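# Move carton and two bottles from bay 2 into tray

## Task

Take the small carton and both bottles out of bay 2 and set all three inside the white tray that stands next to the bays. The person who asked is out of the robot's reach, so nothing is to be handed over.

## Robot and tools

Robot: two 6-joint arms, left_arm and right_arm, each ending in a parallel two-finger gripper with a wrist camera. Cameras: cam_high, cam_low, cam_board, cam_left_wrist, cam_right_wrist, each 504x504, returned in that order.

Frames. Scene frame: origin at table-top height halfway between the two nominal bases, +z up, +x out across the table, left_arm on the +y side (image left/right does not follow this). Measured bases: left_arm at (+0.002, +0.258, 0) m, quat_wxyz (+1.000, 0, 0, -0.017); right_arm at (-0.047, -0.237, 0) m, quat_wxyz (+1.000, 0, 0, -0.008). Each arm's end_effector_position (metres) and end_effector_quat_wxyz are given in that arm's own base frame; fixed cameras and the table use the scene frame. Reported hand poses can be a few centimetres off, more at long reach. end_effector_position is the spot between the finger pads, roughly 1 cm behind the tips; fingers point along gripper +z and close along its y axis.

Joint row. Every command row is one flat list of 14 numbers covering both arms: left_arm waist, shoulder, elbow, wrist pitch, wrist yaw, wrist roll, opening, then the same seven for right_arm. The six joint numbers are absolute target angles in radians (not offsets), on the same scale as the Joint positions line. Shoulder, elbow and wrist roll count opposite to the URDF, so in your numbers the ranges are: waist -2.618 to 3.054, shoulder -3.142 to 0, elbow -3.142 to 0, wrist pitch -1.571 to 1.571, wrist yaw -1.571 to 1.571, wrist roll -2.094 to 2.094. True ends may differ by up to 0.059 rad; a target beyond that margin that also lies further out than the current angle is refused, and one beyond the real end is clipped (result says "joint sent to its limit"). Opening is from -1 (shut) to +1 (fully open, pad gap 0.094 m); between the extremes the fingers go to where grip_measured reads that value. Resending a gripper's present command leaves it unchanged; 0 is a real command (half open). To keep a joint still, resend its "Joint targets" value.

Per-step safety: a joint's target is kept within 0.339 rad (waist, shoulder, elbow) or 2.2 rad (wrist joints) of its measured angle, and if targets would put the gripper over 200 mm from where it is, that arm's targets are pulled back. So far moves take several actions.

Tools.
- execute_actions(actions, cameras): actions is a list of actions; each action is a list of 1 to 15 rows (one per 1/30 s control step, 15 steps per action); a short action repeats its last row. An empty list just returns state and images.
- move(target, speed, blend, opening_speed, grip_force, blocking, cameras): target is one 14-number row or a list of up to 15 rows, all absolute joint angles, sharing a 10 s budget. All joints run in step, so the hand follows a curve and nothing avoids obstacles or the other arm. speed: rad/s for the joint with the furthest to go, 0.01 to 12.57, default 0.5, one value or one per target. blend: rad, corner rounding per target; 0 stops at each. opening_speed: rate of the commanded opening per second on the -1..+1 scale, at least 0.2; use it slowly on fragile items. grip_force: newtons per pad, 10 to 50, one value or one per arm; it persists and closing is much slower at low values. blocking=false returns after about 0.5 s while the move runs; a new move replaces it. The result adds a "move:" line: done, off_target (resting more than 0.035 rad from target), moving, held or fault, plus limits=held if steps were withheld. done does not mean nothing was touched.
- wait(seconds 0 to 10, cameras): lets time pass holding the last command; a running move continues.
- stop(cameras): brakes a running move; needs room if fast.
- zoom_image(camera, region [x0,y0,x1,y1] in pixels, at most 504 by 504): closer view of the latest image.
- read_manual(section="licences"): licence text only.
- finished_scene(scene=1): ends the scene for good; all three items must already rest in the tray.

Results. Joint positions and Joint velocities: one block per arm, six joints in row order (rad, rad/s) then the pad gap (m, m/s); "within noise" lines may be dropped. Joint targets: what joints are driven toward now. Tool commands: current gripper commands. grip_measured: finger opening on the command scale (reads up to ~2.5 mm wide when empty; under a firm squeeze it reads somewhat below the part's width, more so for small or round parts). grip_effort_nm: averaged gripper motor effort, negative closing, not a pad force. Joint torques: total drive output per joint, including gravity, with offsets and noise; the first three wrap at ±28 N m. Motor temperatures appear when changed. "joint command not followed" means the clearance check altered some steps.

Grip force rises about 1 N per 0.001 below the touch reading and jumps to the set limit near 20 N. Full force is about 50-64 N per pad. Release by commanding an opening well above grip_measured.

Avoid: knocking items off the table or leaving any off it; dropping items or releasing them while moving; fast impacts with the table, fixtures or heavy things; any contact or pinch between the two arms (can end the scene); loads on the wrist-camera cable (its contact counts as the hand's). Loose objects may get brief outside pushes. Holding loads, long stretched poses or pushing against unreachable targets heat motors: MOTOR HOT at 75 °C, at 90 °C the arm folds and goes idle, at 100 °C it collapses. While you write, the scene keeps running and any active move continues.

Each tool is called after ">>>" in YAML: its name, and indented under it one key for each argument.

## Session

>>> execute_actions:
  actions: []

Scene clock: 0.00 s.
left_arm: end_effector_position=(+0.1553, +0.2321, +0.2667) grip_measured=+1.000 grip_effort_nm=n/a end_effector_quat_wxyz=(+0.376, -0.249, +0.631, +0.631) | right_arm: end_effector_position=(+0.3518, -0.3210, +0.1275) grip_measured=+1.000 grip_effort_nm=n/a end_effector_quat_wxyz=(+0.512, +0.430, +0.743, -0.007)
Joint positions: left_arm=[0.4 -0.717 -0.276 0.589 -1.004 -0.784 0.094] | right_arm=[-0.842 -1.673 -0.877 0.281 -0.266 -0.364 0.094]
Joint velocities: within noise
Joint torques (N m): no reading
Motor temperatures (°C): left_arm=[27 35 34 35 27 29 28] | right_arm=[29 30 36 35 28 31 28]
Heat: left arm: 35 °C; right arm: 36 °C.
Joint targets: left_arm=[0.400 -0.711 -0.285 0.587 -1.003 -0.780] | right_arm=[-0.842 -1.672 -0.879 0.265 -0.267 -0.361]
Tool commands: left_gripper/opening=+1.0 right_gripper/opening=+1.0

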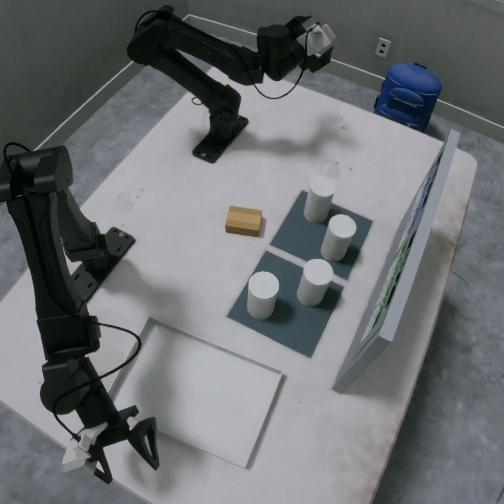

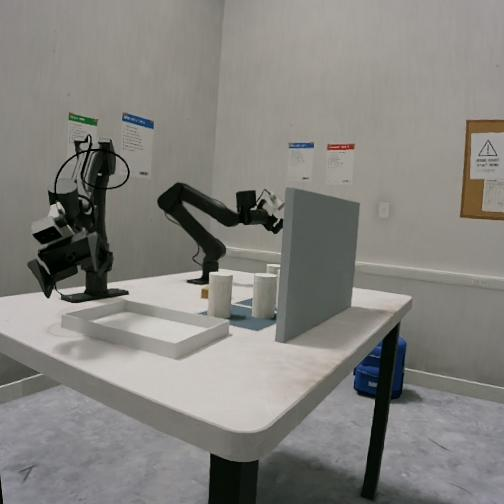

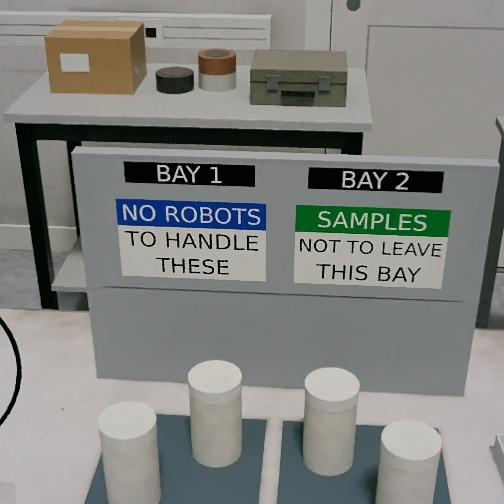

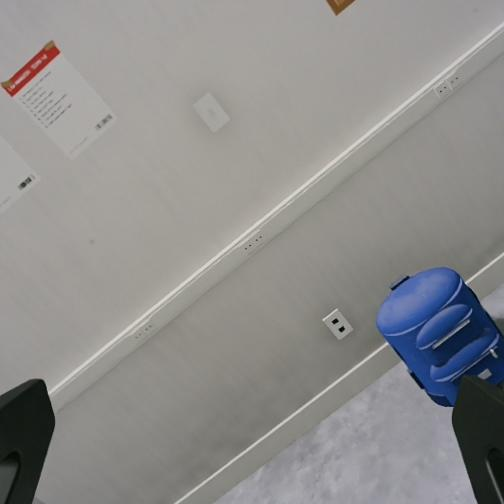

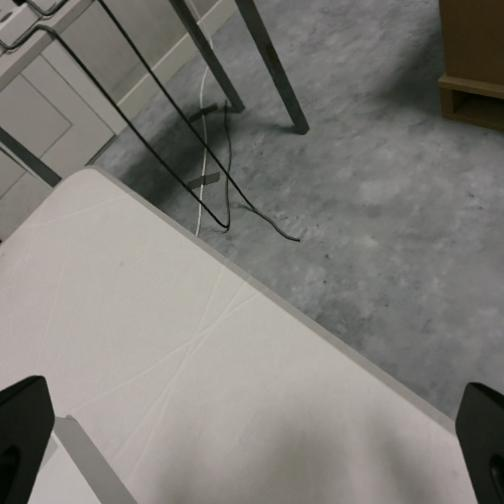

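>>> zoom_image:
  camera: "cam_board"
  region: [80, 140, 504, 504]

>>> zoom_image:
  camera: "cam_high"
  region: [80, 160, 400, 480]

>>> zoom_image:
  camera: "cam_low"
  region: [40, 170, 400, 380]

Scaled by 1.189 from the camera's 504x504 image, which has a finer 720x720 frame.

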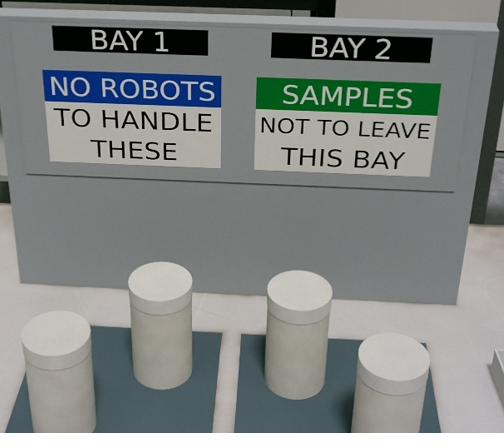

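Scaled by 1.575 from the camera's 504x504 image, which has a finer 720x720 frame.

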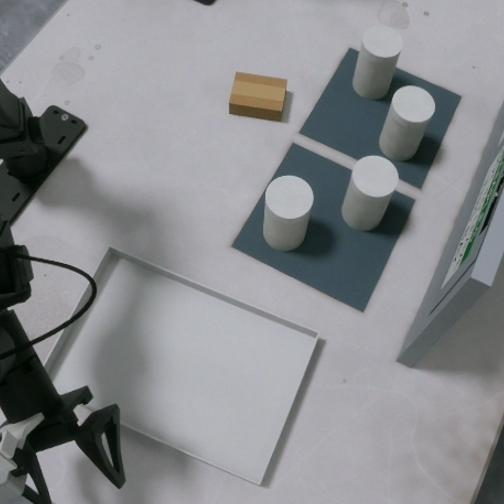

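Scaled by 1.400 from the camera's 504x504 image, which has a finer 720x720 frame.

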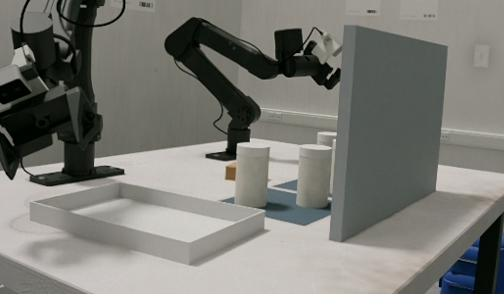

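>>> move:
  target:
    - [0.400,-0.711,-0.285,0.587,-1.003,-0.780,1,-0.842,-1.85,-2.05,-1.5,0,0,1]
    - [0.400,-0.711,-0.285,0.587,-1.003,-0.780,1,0.75,-1.85,-2.05,-1.5,0,0,1]
  speed: 0.8
  blend: 0.15

Scene clock: 14.97 s.
left_arm: end_effector_position=(+0.1553, +0.2321, +0.2667) grip_measured=+1.000 grip_effort_nm=-0.01 end_effector_quat_wxyz=(+0.376, -0.249, +0.631, +0.631) | right_arm: end_effector_position=(+0.2812, +0.2688, +0.2409) grip_measured=+1.000 grip_effort_nm=-0.03 end_effector_quat_wxyz=(+0.134, -0.362, +0.921, +0.059)
Joint positions: left_arm=[0.4 -0.717 -0.276 0.589 -1.004 -0.784 0.094] | right_arm=[0.756 -1.832 -2.03 -1.475 -0.008 -0.008 0.094]
Joint torques (N m): left_arm=[0.01 0.51 -8.32 1.47 0.08 0] | right_arm=[-0.58 8.44 -10.07 0.82 0.09 0.1]
Heat: left arm: 36 °C; right arm: 38 °C.
Joint targets: left_arm=[0.400 -0.711 -0.285 0.587 -1.003 -0.780] | right_arm=[0.750 -1.850 -2.050 -1.500 0.000 0.000]
move: done

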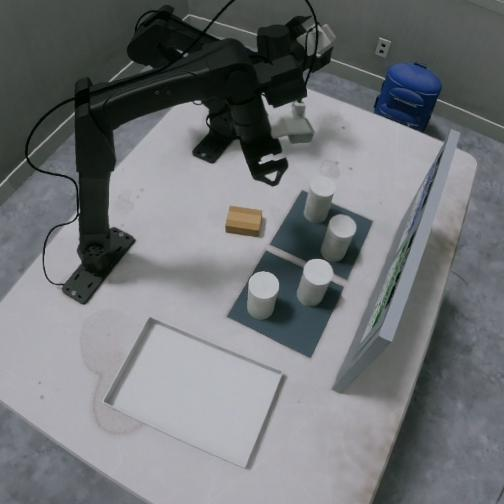

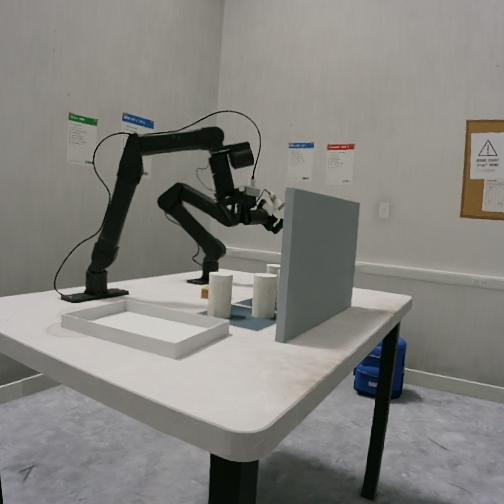

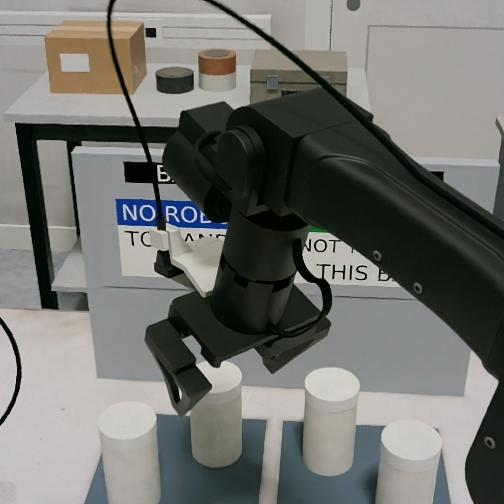

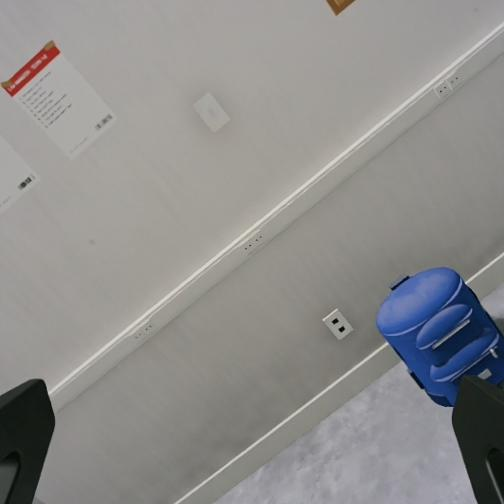

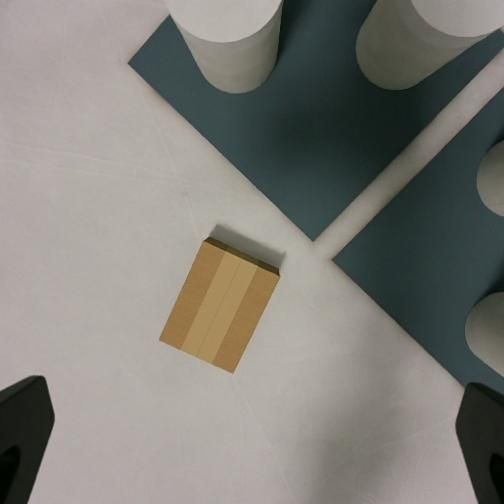

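>>> move:
  target: [0.400,-0.711,-0.285,0.587,-1.003,-0.780,1,0.815,-1.927,-1.70,-1.365,0.006,-0.485,1]
  speed: 0.6

Scene clock: 21.30 s.
left_arm: end_effector_position=(+0.1553, +0.2321, +0.2667) grip_measured=+1.000 grip_effort_nm=-0.01 end_effector_quat_wxyz=(+0.376, -0.249, +0.631, +0.631) | right_arm: end_effector_position=(+0.2447, +0.2603, +0.1268) grip_measured=+1.000 grip_effort_nm=-0.03 end_effector_quat_wxyz=(-0.007, -0.166, +0.986, +0.000)
Joint positions: left_arm=[0.4 -0.717 -0.276 0.589 -1.004 -0.784 0.094] | right_arm=[0.809 -1.912 -1.711 -1.382 -0.008 -0.475 0.094]
Joint torques (N m): left_arm=[0.13 0.46 -8.27 1.47 0.09 0.03] | right_arm=[0.5 9.7 -7.16 0.56 0.16 -0.1]
Heat: left arm: 36 °C; right arm: 39 °C.
Joint targets: left_arm=[0.400 -0.711 -0.285 0.587 -1.003 -0.780] | right_arm=[0.815 -1.927 -1.700 -1.365 0.006 -0.485]
move: done

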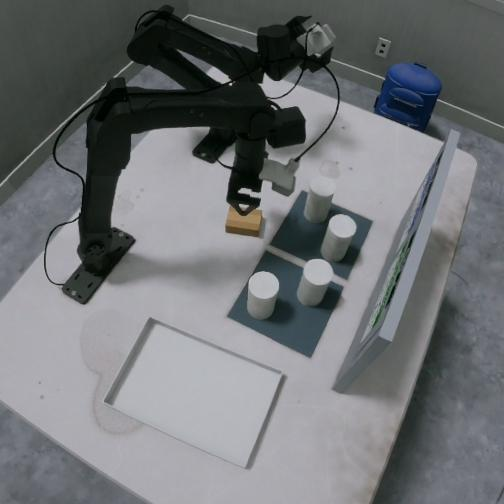

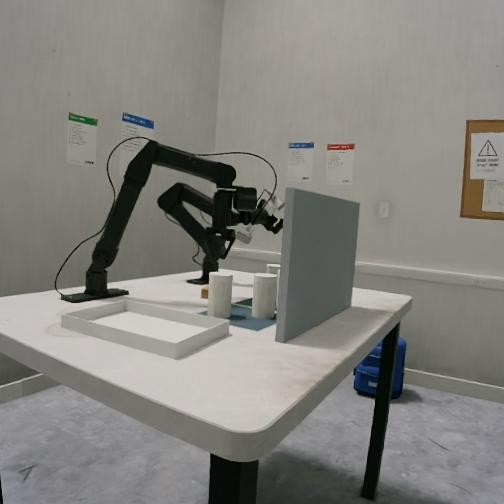

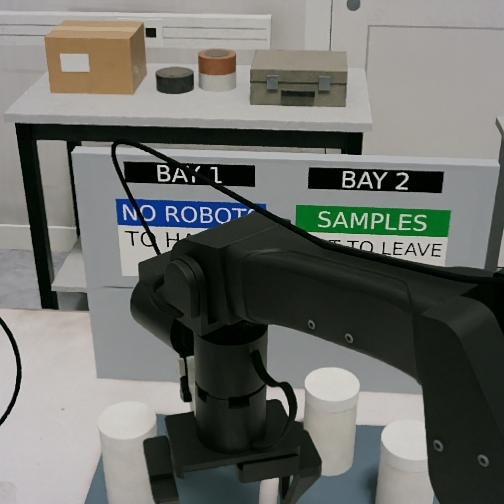

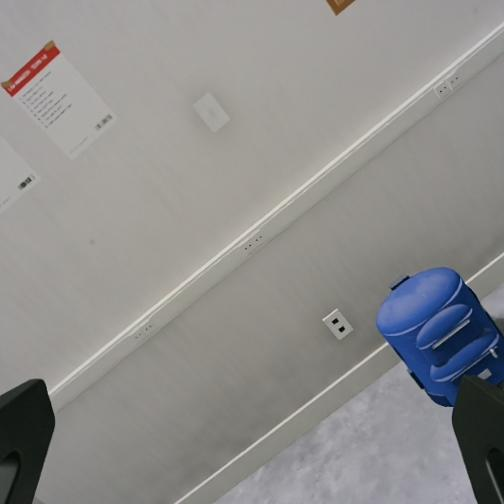

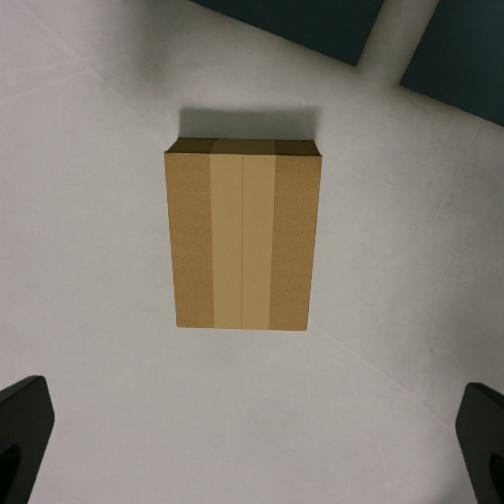

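>>> move:
  target: [0.400,-0.711,-0.285,0.587,-1.003,-0.780,1,0.822,-2.002,-1.395,-0.973,0.006,-0.490,1]
  speed: 0.25

Scene clock: 29.07 s.
left_arm: end_effector_position=(+0.1553, +0.2321, +0.2667) grip_measured=+1.000 grip_effort_nm=-0.01 end_effector_quat_wxyz=(+0.376, -0.249, +0.631, +0.631) | right_arm: end_effector_position=(+0.2495, +0.2671, +0.0279) grip_measured=+1.000 grip_effort_nm=-0.03 end_effector_quat_wxyz=(+0.001, -0.165, +0.986, +0.006)
Joint positions: left_arm=[0.4 -0.717 -0.276 0.589 -1.004 -0.784 0.094] | right_arm=[0.813 -1.981 -1.408 -0.99 -0.008 -0.481 0.094]
Joint torques (N m): left_arm=[0.08 0.38 -8.34 1.45 0.1 0] | right_arm=[0.79 9.59 -6.75 0.62 0.13 -0.1]
Heat: left arm: 37 °C; right arm: 38 °C.
Joint targets: left_arm=[0.400 -0.711 -0.285 0.587 -1.003 -0.780] | right_arm=[0.822 -2.002 -1.395 -0.973 0.006 -0.490]
move: done

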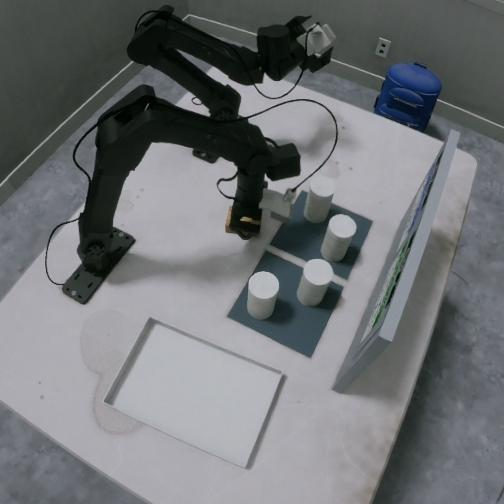

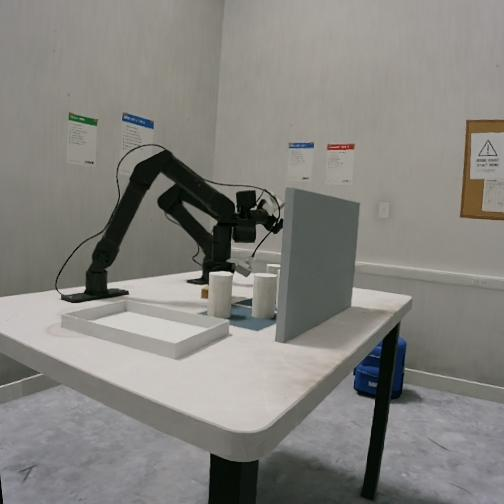

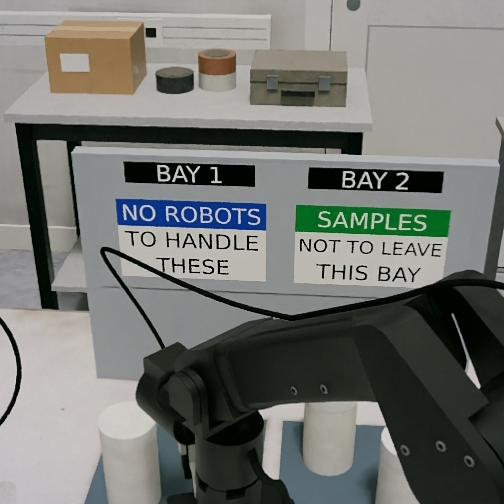

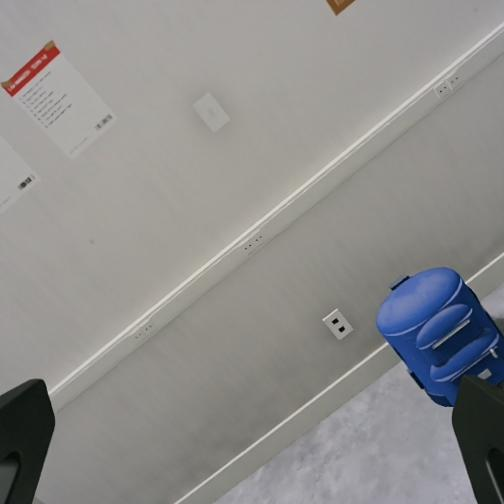

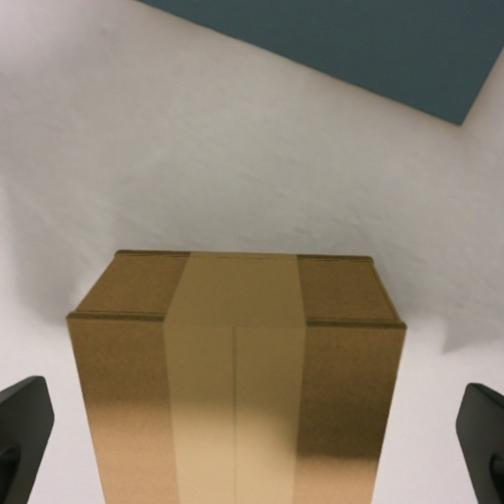

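>>> move:
  target: [0.400,-0.711,-0.285,0.587,-1.003,-0.780,1,0.822,-2.002,-1.395,-0.973,0.006,-0.490,0.16]
  opening_speed: 0.4
  grip_force: 20
  cameras: ["cam_right_wrist"]

Scene clock: 33.13 s.
left_arm: end_effector_position=(+0.1553, +0.2321, +0.2667) grip_measured=+1.000 grip_effort_nm=-0.01 end_effector_quat_wxyz=(+0.376, -0.249, +0.631, +0.631) | right_arm: end_effector_position=(+0.2496, +0.2673, +0.0279) grip_measured=+0.275 grip_effort_nm=-0.48 end_effector_quat_wxyz=(+0.001, -0.165, +0.986, +0.006)
Joint positions: left_arm=[0.4 -0.717 -0.276 0.589 -1.004 -0.784 0.094] | right_arm=[0.813 -1.981 -1.408 -0.989 -0.008 -0.481 0.06]
Joint torques (N m): left_arm=[0.13 0.47 -8.38 1.41 0.05 0.03] | right_arm=[0.88 9.59 -6.76 0.6 0.14 -0.08]
Heat: left arm: 37 °C; right arm: 38 °C.
Joint targets: left_arm=[0.400 -0.711 -0.285 0.587 -1.003 -0.780] | right_arm=[0.822 -2.002 -1.395 -0.973 0.006 -0.490]
grip_force (N): 20, 20
move: done
Images, in order (width x height): cam_right_wrist 504x504.

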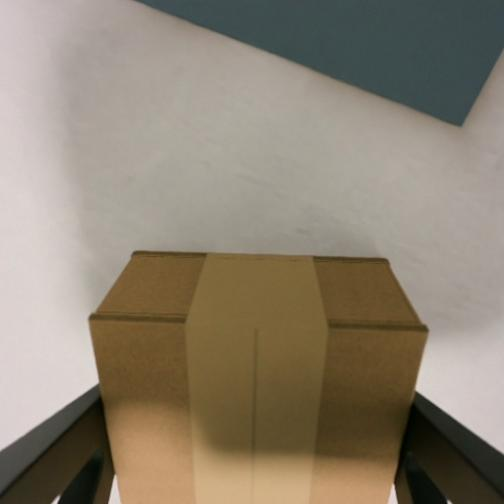

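>>> move:
  target:
    - [0.400,-0.711,-0.285,0.587,-1.003,-0.780,1,0.822,-1.93,-1.72,-1.33,0.006,-0.490,0.16]
    - [0.400,-0.711,-0.285,0.587,-1.003,-0.780,1,0.75,-1.85,-2.05,-1.5,0.006,-0.3,0.16]
    - [0.400,-0.711,-0.285,0.587,-1.003,-0.780,1,-0.45,-1.85,-2.05,-1.5,0.006,0,0.16]
  speed: [0.35,0.5,0.6]
  blend: [0.05,0.1,0]

Scene clock: 38.90 s.
left_arm: end_effector_position=(+0.1553, +0.2321, +0.2667) grip_measured=+1.000 grip_effort_nm=-0.01 end_effector_quat_wxyz=(+0.376, -0.249, +0.631, +0.631) | right_arm: end_effector_position=(+0.3532, -0.1725, +0.2291) grip_measured=+0.274 grip_effort_nm=-0.49 end_effector_quat_wxyz=(+0.127, +0.229, +0.965, -0.029)
Joint positions: left_arm=[0.4 -0.717 -0.276 0.589 -1.004 -0.784 0.094] | right_arm=[-0.456 -1.866 -2.034 -1.477 0.001 -0.01 0.06]
Joint torques (N m): left_arm=[-0.01 0.43 -8.24 1.43 0.09 0] | right_arm=[0.47 12.15 -9.83 0.72 0.03 0.09]
Heat: left arm: 37 °C; right arm: 38 °C.
Joint targets: left_arm=[0.400 -0.711 -0.285 0.587 -1.003 -0.780] | right_arm=[-0.450 -1.850 -2.050 -1.500 0.006 0.000]
grip_force (N): 20, 20
move: done

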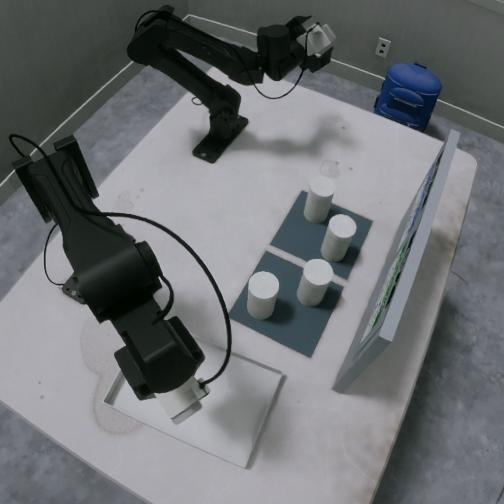

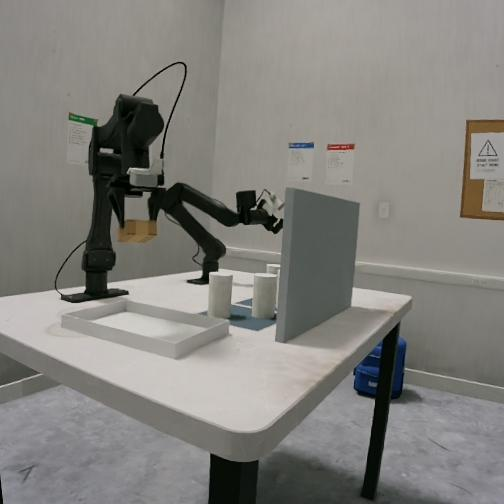

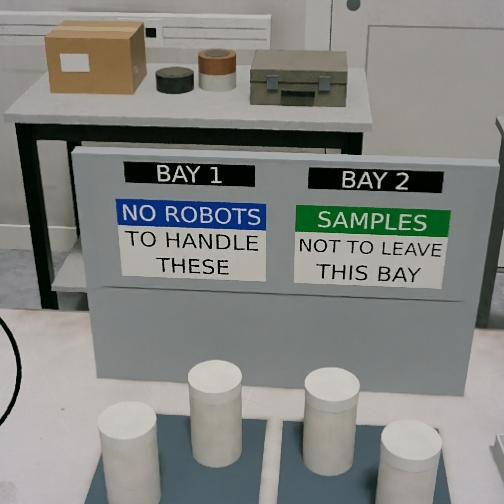

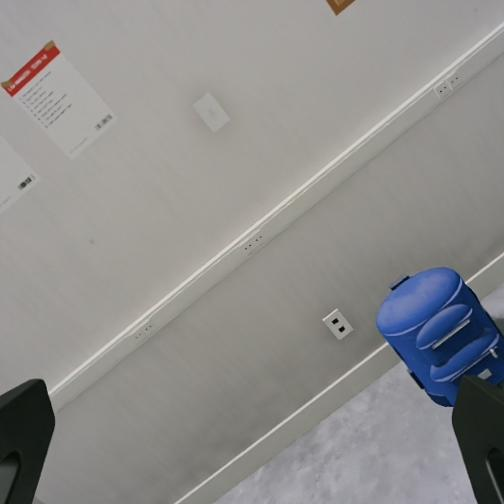

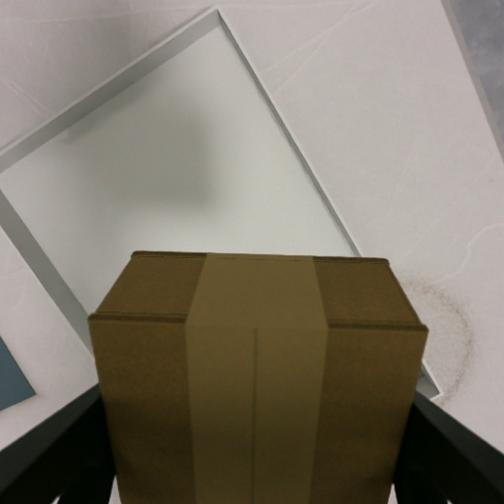

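>>> move:
  target:
    - [0.400,-0.711,-0.285,0.587,-1.003,-0.780,1,-0.386,-1.985,-1.715,-1.31,0.006,0,0.16]
    - [0.400,-0.711,-0.285,0.587,-1.003,-0.780,1,-0.386,-2.030,-1.468,-1.018,0.006,0,0.16]
  speed: [0.4,0.18]
  blend: [0.04,0]
  cameras: ["cam_high","cam_low","cam_right_wrist"]

Scene clock: 44.10 s.
left_arm: end_effector_position=(+0.1553, +0.2321, +0.2667) grip_measured=+1.000 grip_effort_nm=-0.01 end_effector_quat_wxyz=(+0.376, -0.249, +0.631, +0.631) | right_arm: end_effector_position=(+0.3477, -0.1425, +0.0361) grip_measured=+0.274 grip_effort_nm=-0.49 end_effector_quat_wxyz=(+0.004, +0.199, +0.980, -0.001)
Joint positions: left_arm=[0.4 -0.717 -0.276 0.589 -1.004 -0.784 0.094] | right_arm=[-0.391 -2.008 -1.482 -1.036 0.001 -0.009 0.06]
Joint torques (N m): left_arm=[0.09 0.54 -8.4 1.46 0.11 0.01] | right_arm=[0.39 9.92 -6.78 0.63 0.07 0.09]
Heat: left arm: 37 °C; right arm: 38 °C.
Joint targets: left_arm=[0.400 -0.711 -0.285 0.587 -1.003 -0.780] | right_arm=[-0.386 -2.030 -1.468 -1.018 0.006 0.000]
grip_force (N): 20, 20
move: done
Images, in order (width x height): cam_high 504x504, cam_low 504x504, cam_right_wrist 504x504.

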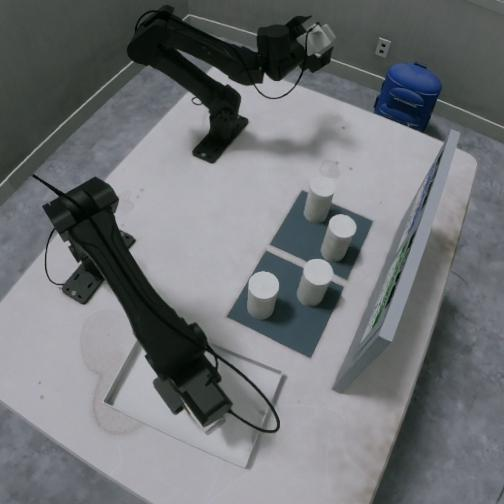

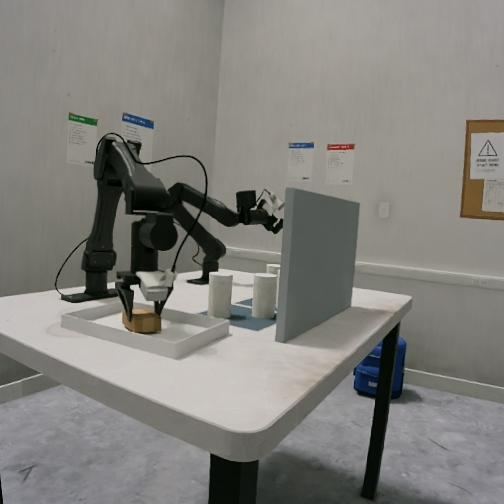

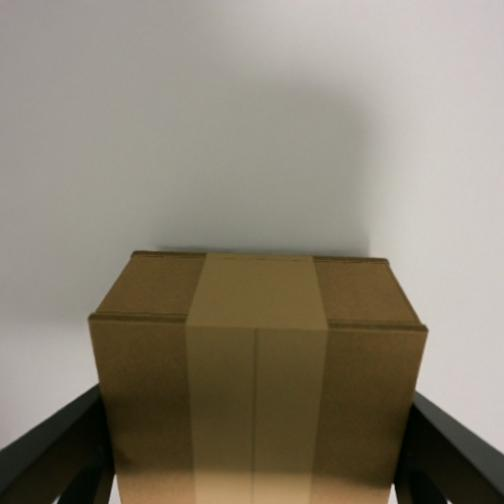

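>>> move:
  target: [0.400,-0.711,-0.285,0.587,-1.003,-0.780,1,-0.386,-2.033,-1.452,-1.000,0.006,0,0.16]
  speed: 0.05
  cameras: ["cam_low","cam_right_wrist"]

Scene clock: 45.73 s.
left_arm: end_effector_position=(+0.1553, +0.2321, +0.2667) grip_measured=+1.000 grip_effort_nm=-0.01 end_effector_quat_wxyz=(+0.376, -0.249, +0.631, +0.631) | right_arm: end_effector_position=(+0.3475, -0.1424, +0.0327) grip_measured=+0.274 grip_effort_nm=-0.49 end_effector_quat_wxyz=(+0.006, +0.199, +0.980, -0.002)
Joint positions: left_arm=[0.4 -0.717 -0.276 0.589 -1.004 -0.784 0.094] | right_arm=[-0.391 -2.008 -1.467 -1.018 0.001 -0.009 0.06]
Joint torques (N m): left_arm=[0.03 0.42 -8.34 1.45 0.09 0.01] | right_arm=[0.43 9.69 -6.6 0.64 0.08 0.07]
Heat: left arm: 37 °C; right arm: 38 °C.
Joint targets: left_arm=[0.400 -0.711 -0.285 0.587 -1.003 -0.780] | right_arm=[-0.386 -2.033 -1.452 -1.000 0.006 0.000]
grip_force (N): 20, 20
move: done
Images, in order (width x height): cam_low 504x504, cam_right_wrist 504x504.

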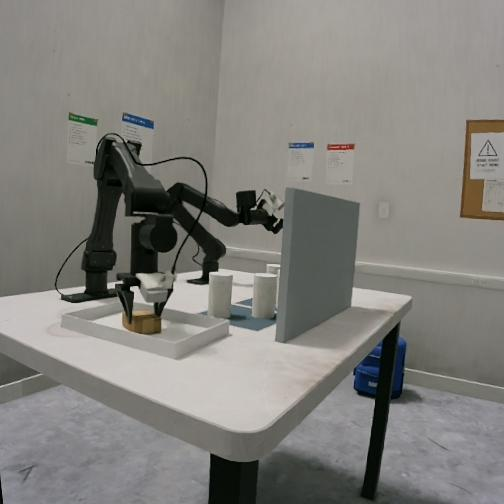

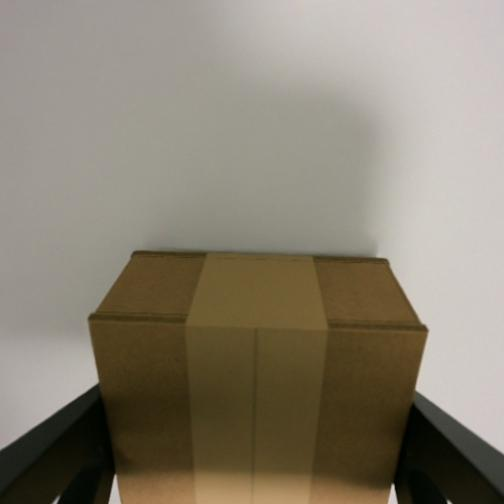

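>>> move:
  target:
    - [0.400,-0.711,-0.285,0.587,-1.003,-0.780,1,-0.386,-2.034,-1.447,-0.994,0.006,0,0.16]
    - [0.400,-0.711,-0.285,0.587,-1.003,-0.780,1,-0.386,-2.034,-1.447,-0.994,0.006,0,0.8]
    - [0.400,-0.711,-0.285,0.587,-1.003,-0.780,1,-0.386,-1.97,-1.75,-1.33,0.006,0,0.8]
    - [0.400,-0.711,-0.285,0.587,-1.003,-0.780,1,-0.386,-1.75,-2.1,-1.5,0.006,0,0.8]
  speed: [0.05,0.05,0.3,0.5]
  blend: [0,0,0.05,0]
  opening_speed: 0.6

Scene clock: 51.33 s.
left_arm: end_effector_position=(+0.1553, +0.2321, +0.2667) grip_measured=+1.000 grip_effort_nm=-0.01 end_effector_quat_wxyz=(+0.376, -0.249, +0.631, +0.631) | right_arm: end_effector_position=(+0.3555, -0.1457, +0.2909) grip_measured=+0.797 grip_effort_nm=0.12 end_effector_quat_wxyz=(+0.215, +0.194, +0.956, -0.042)
Joint positions: left_arm=[0.4 -0.717 -0.276 0.589 -1.004 -0.784 0.094] | right_arm=[-0.391 -1.749 -2.092 -1.473 0.001 -0.009 0.084]
Joint torques (N m): left_arm=[0.1 0.47 -8.25 1.44 0.07 0.02] | right_arm=[0.43 8.84 -8.54 1 0.09 0.07]
Heat: left arm: 37 °C; right arm: 38 °C.
Joint targets: left_arm=[0.400 -0.711 -0.285 0.587 -1.003 -0.780] | right_arm=[-0.386 -1.750 -2.100 -1.500 0.006 0.000]
grip_force (N): 20, 20
move: done

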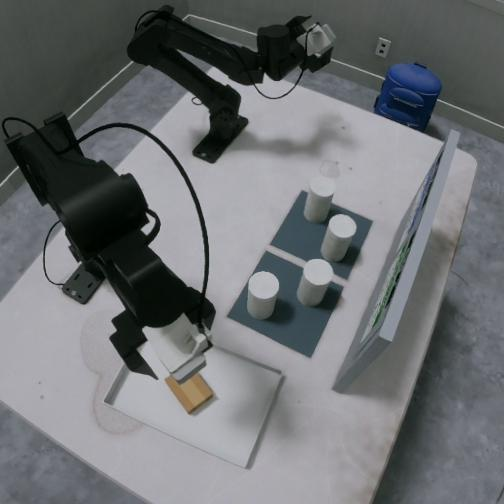

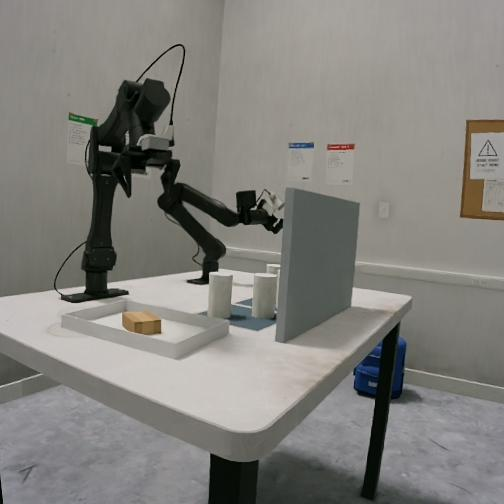

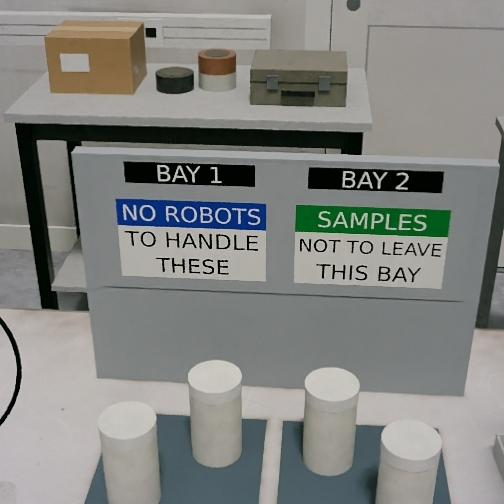

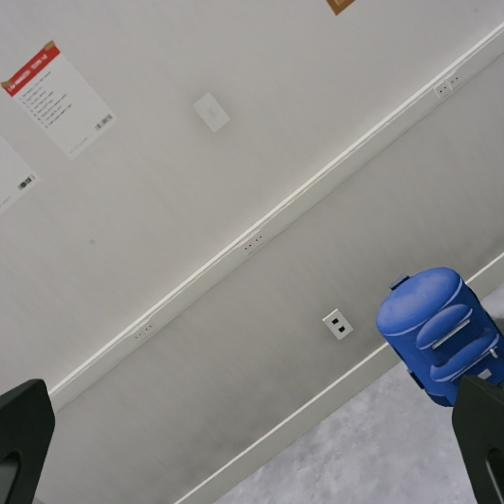

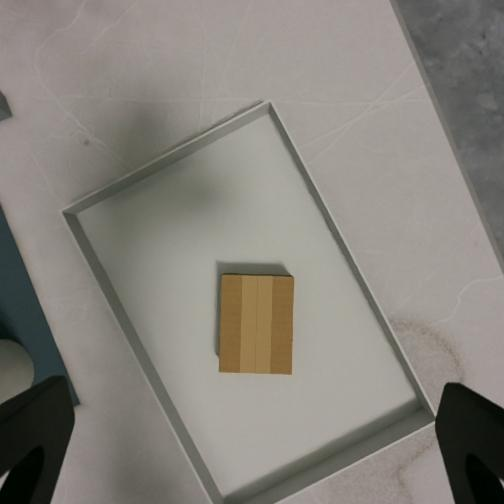

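The carton is in the tray and the arm is clear of it. The bay 2 sign says the samples are not to leave that bay, so the bottles stay where they are.

>>> finished_scene:

The scene is finished: the task was done.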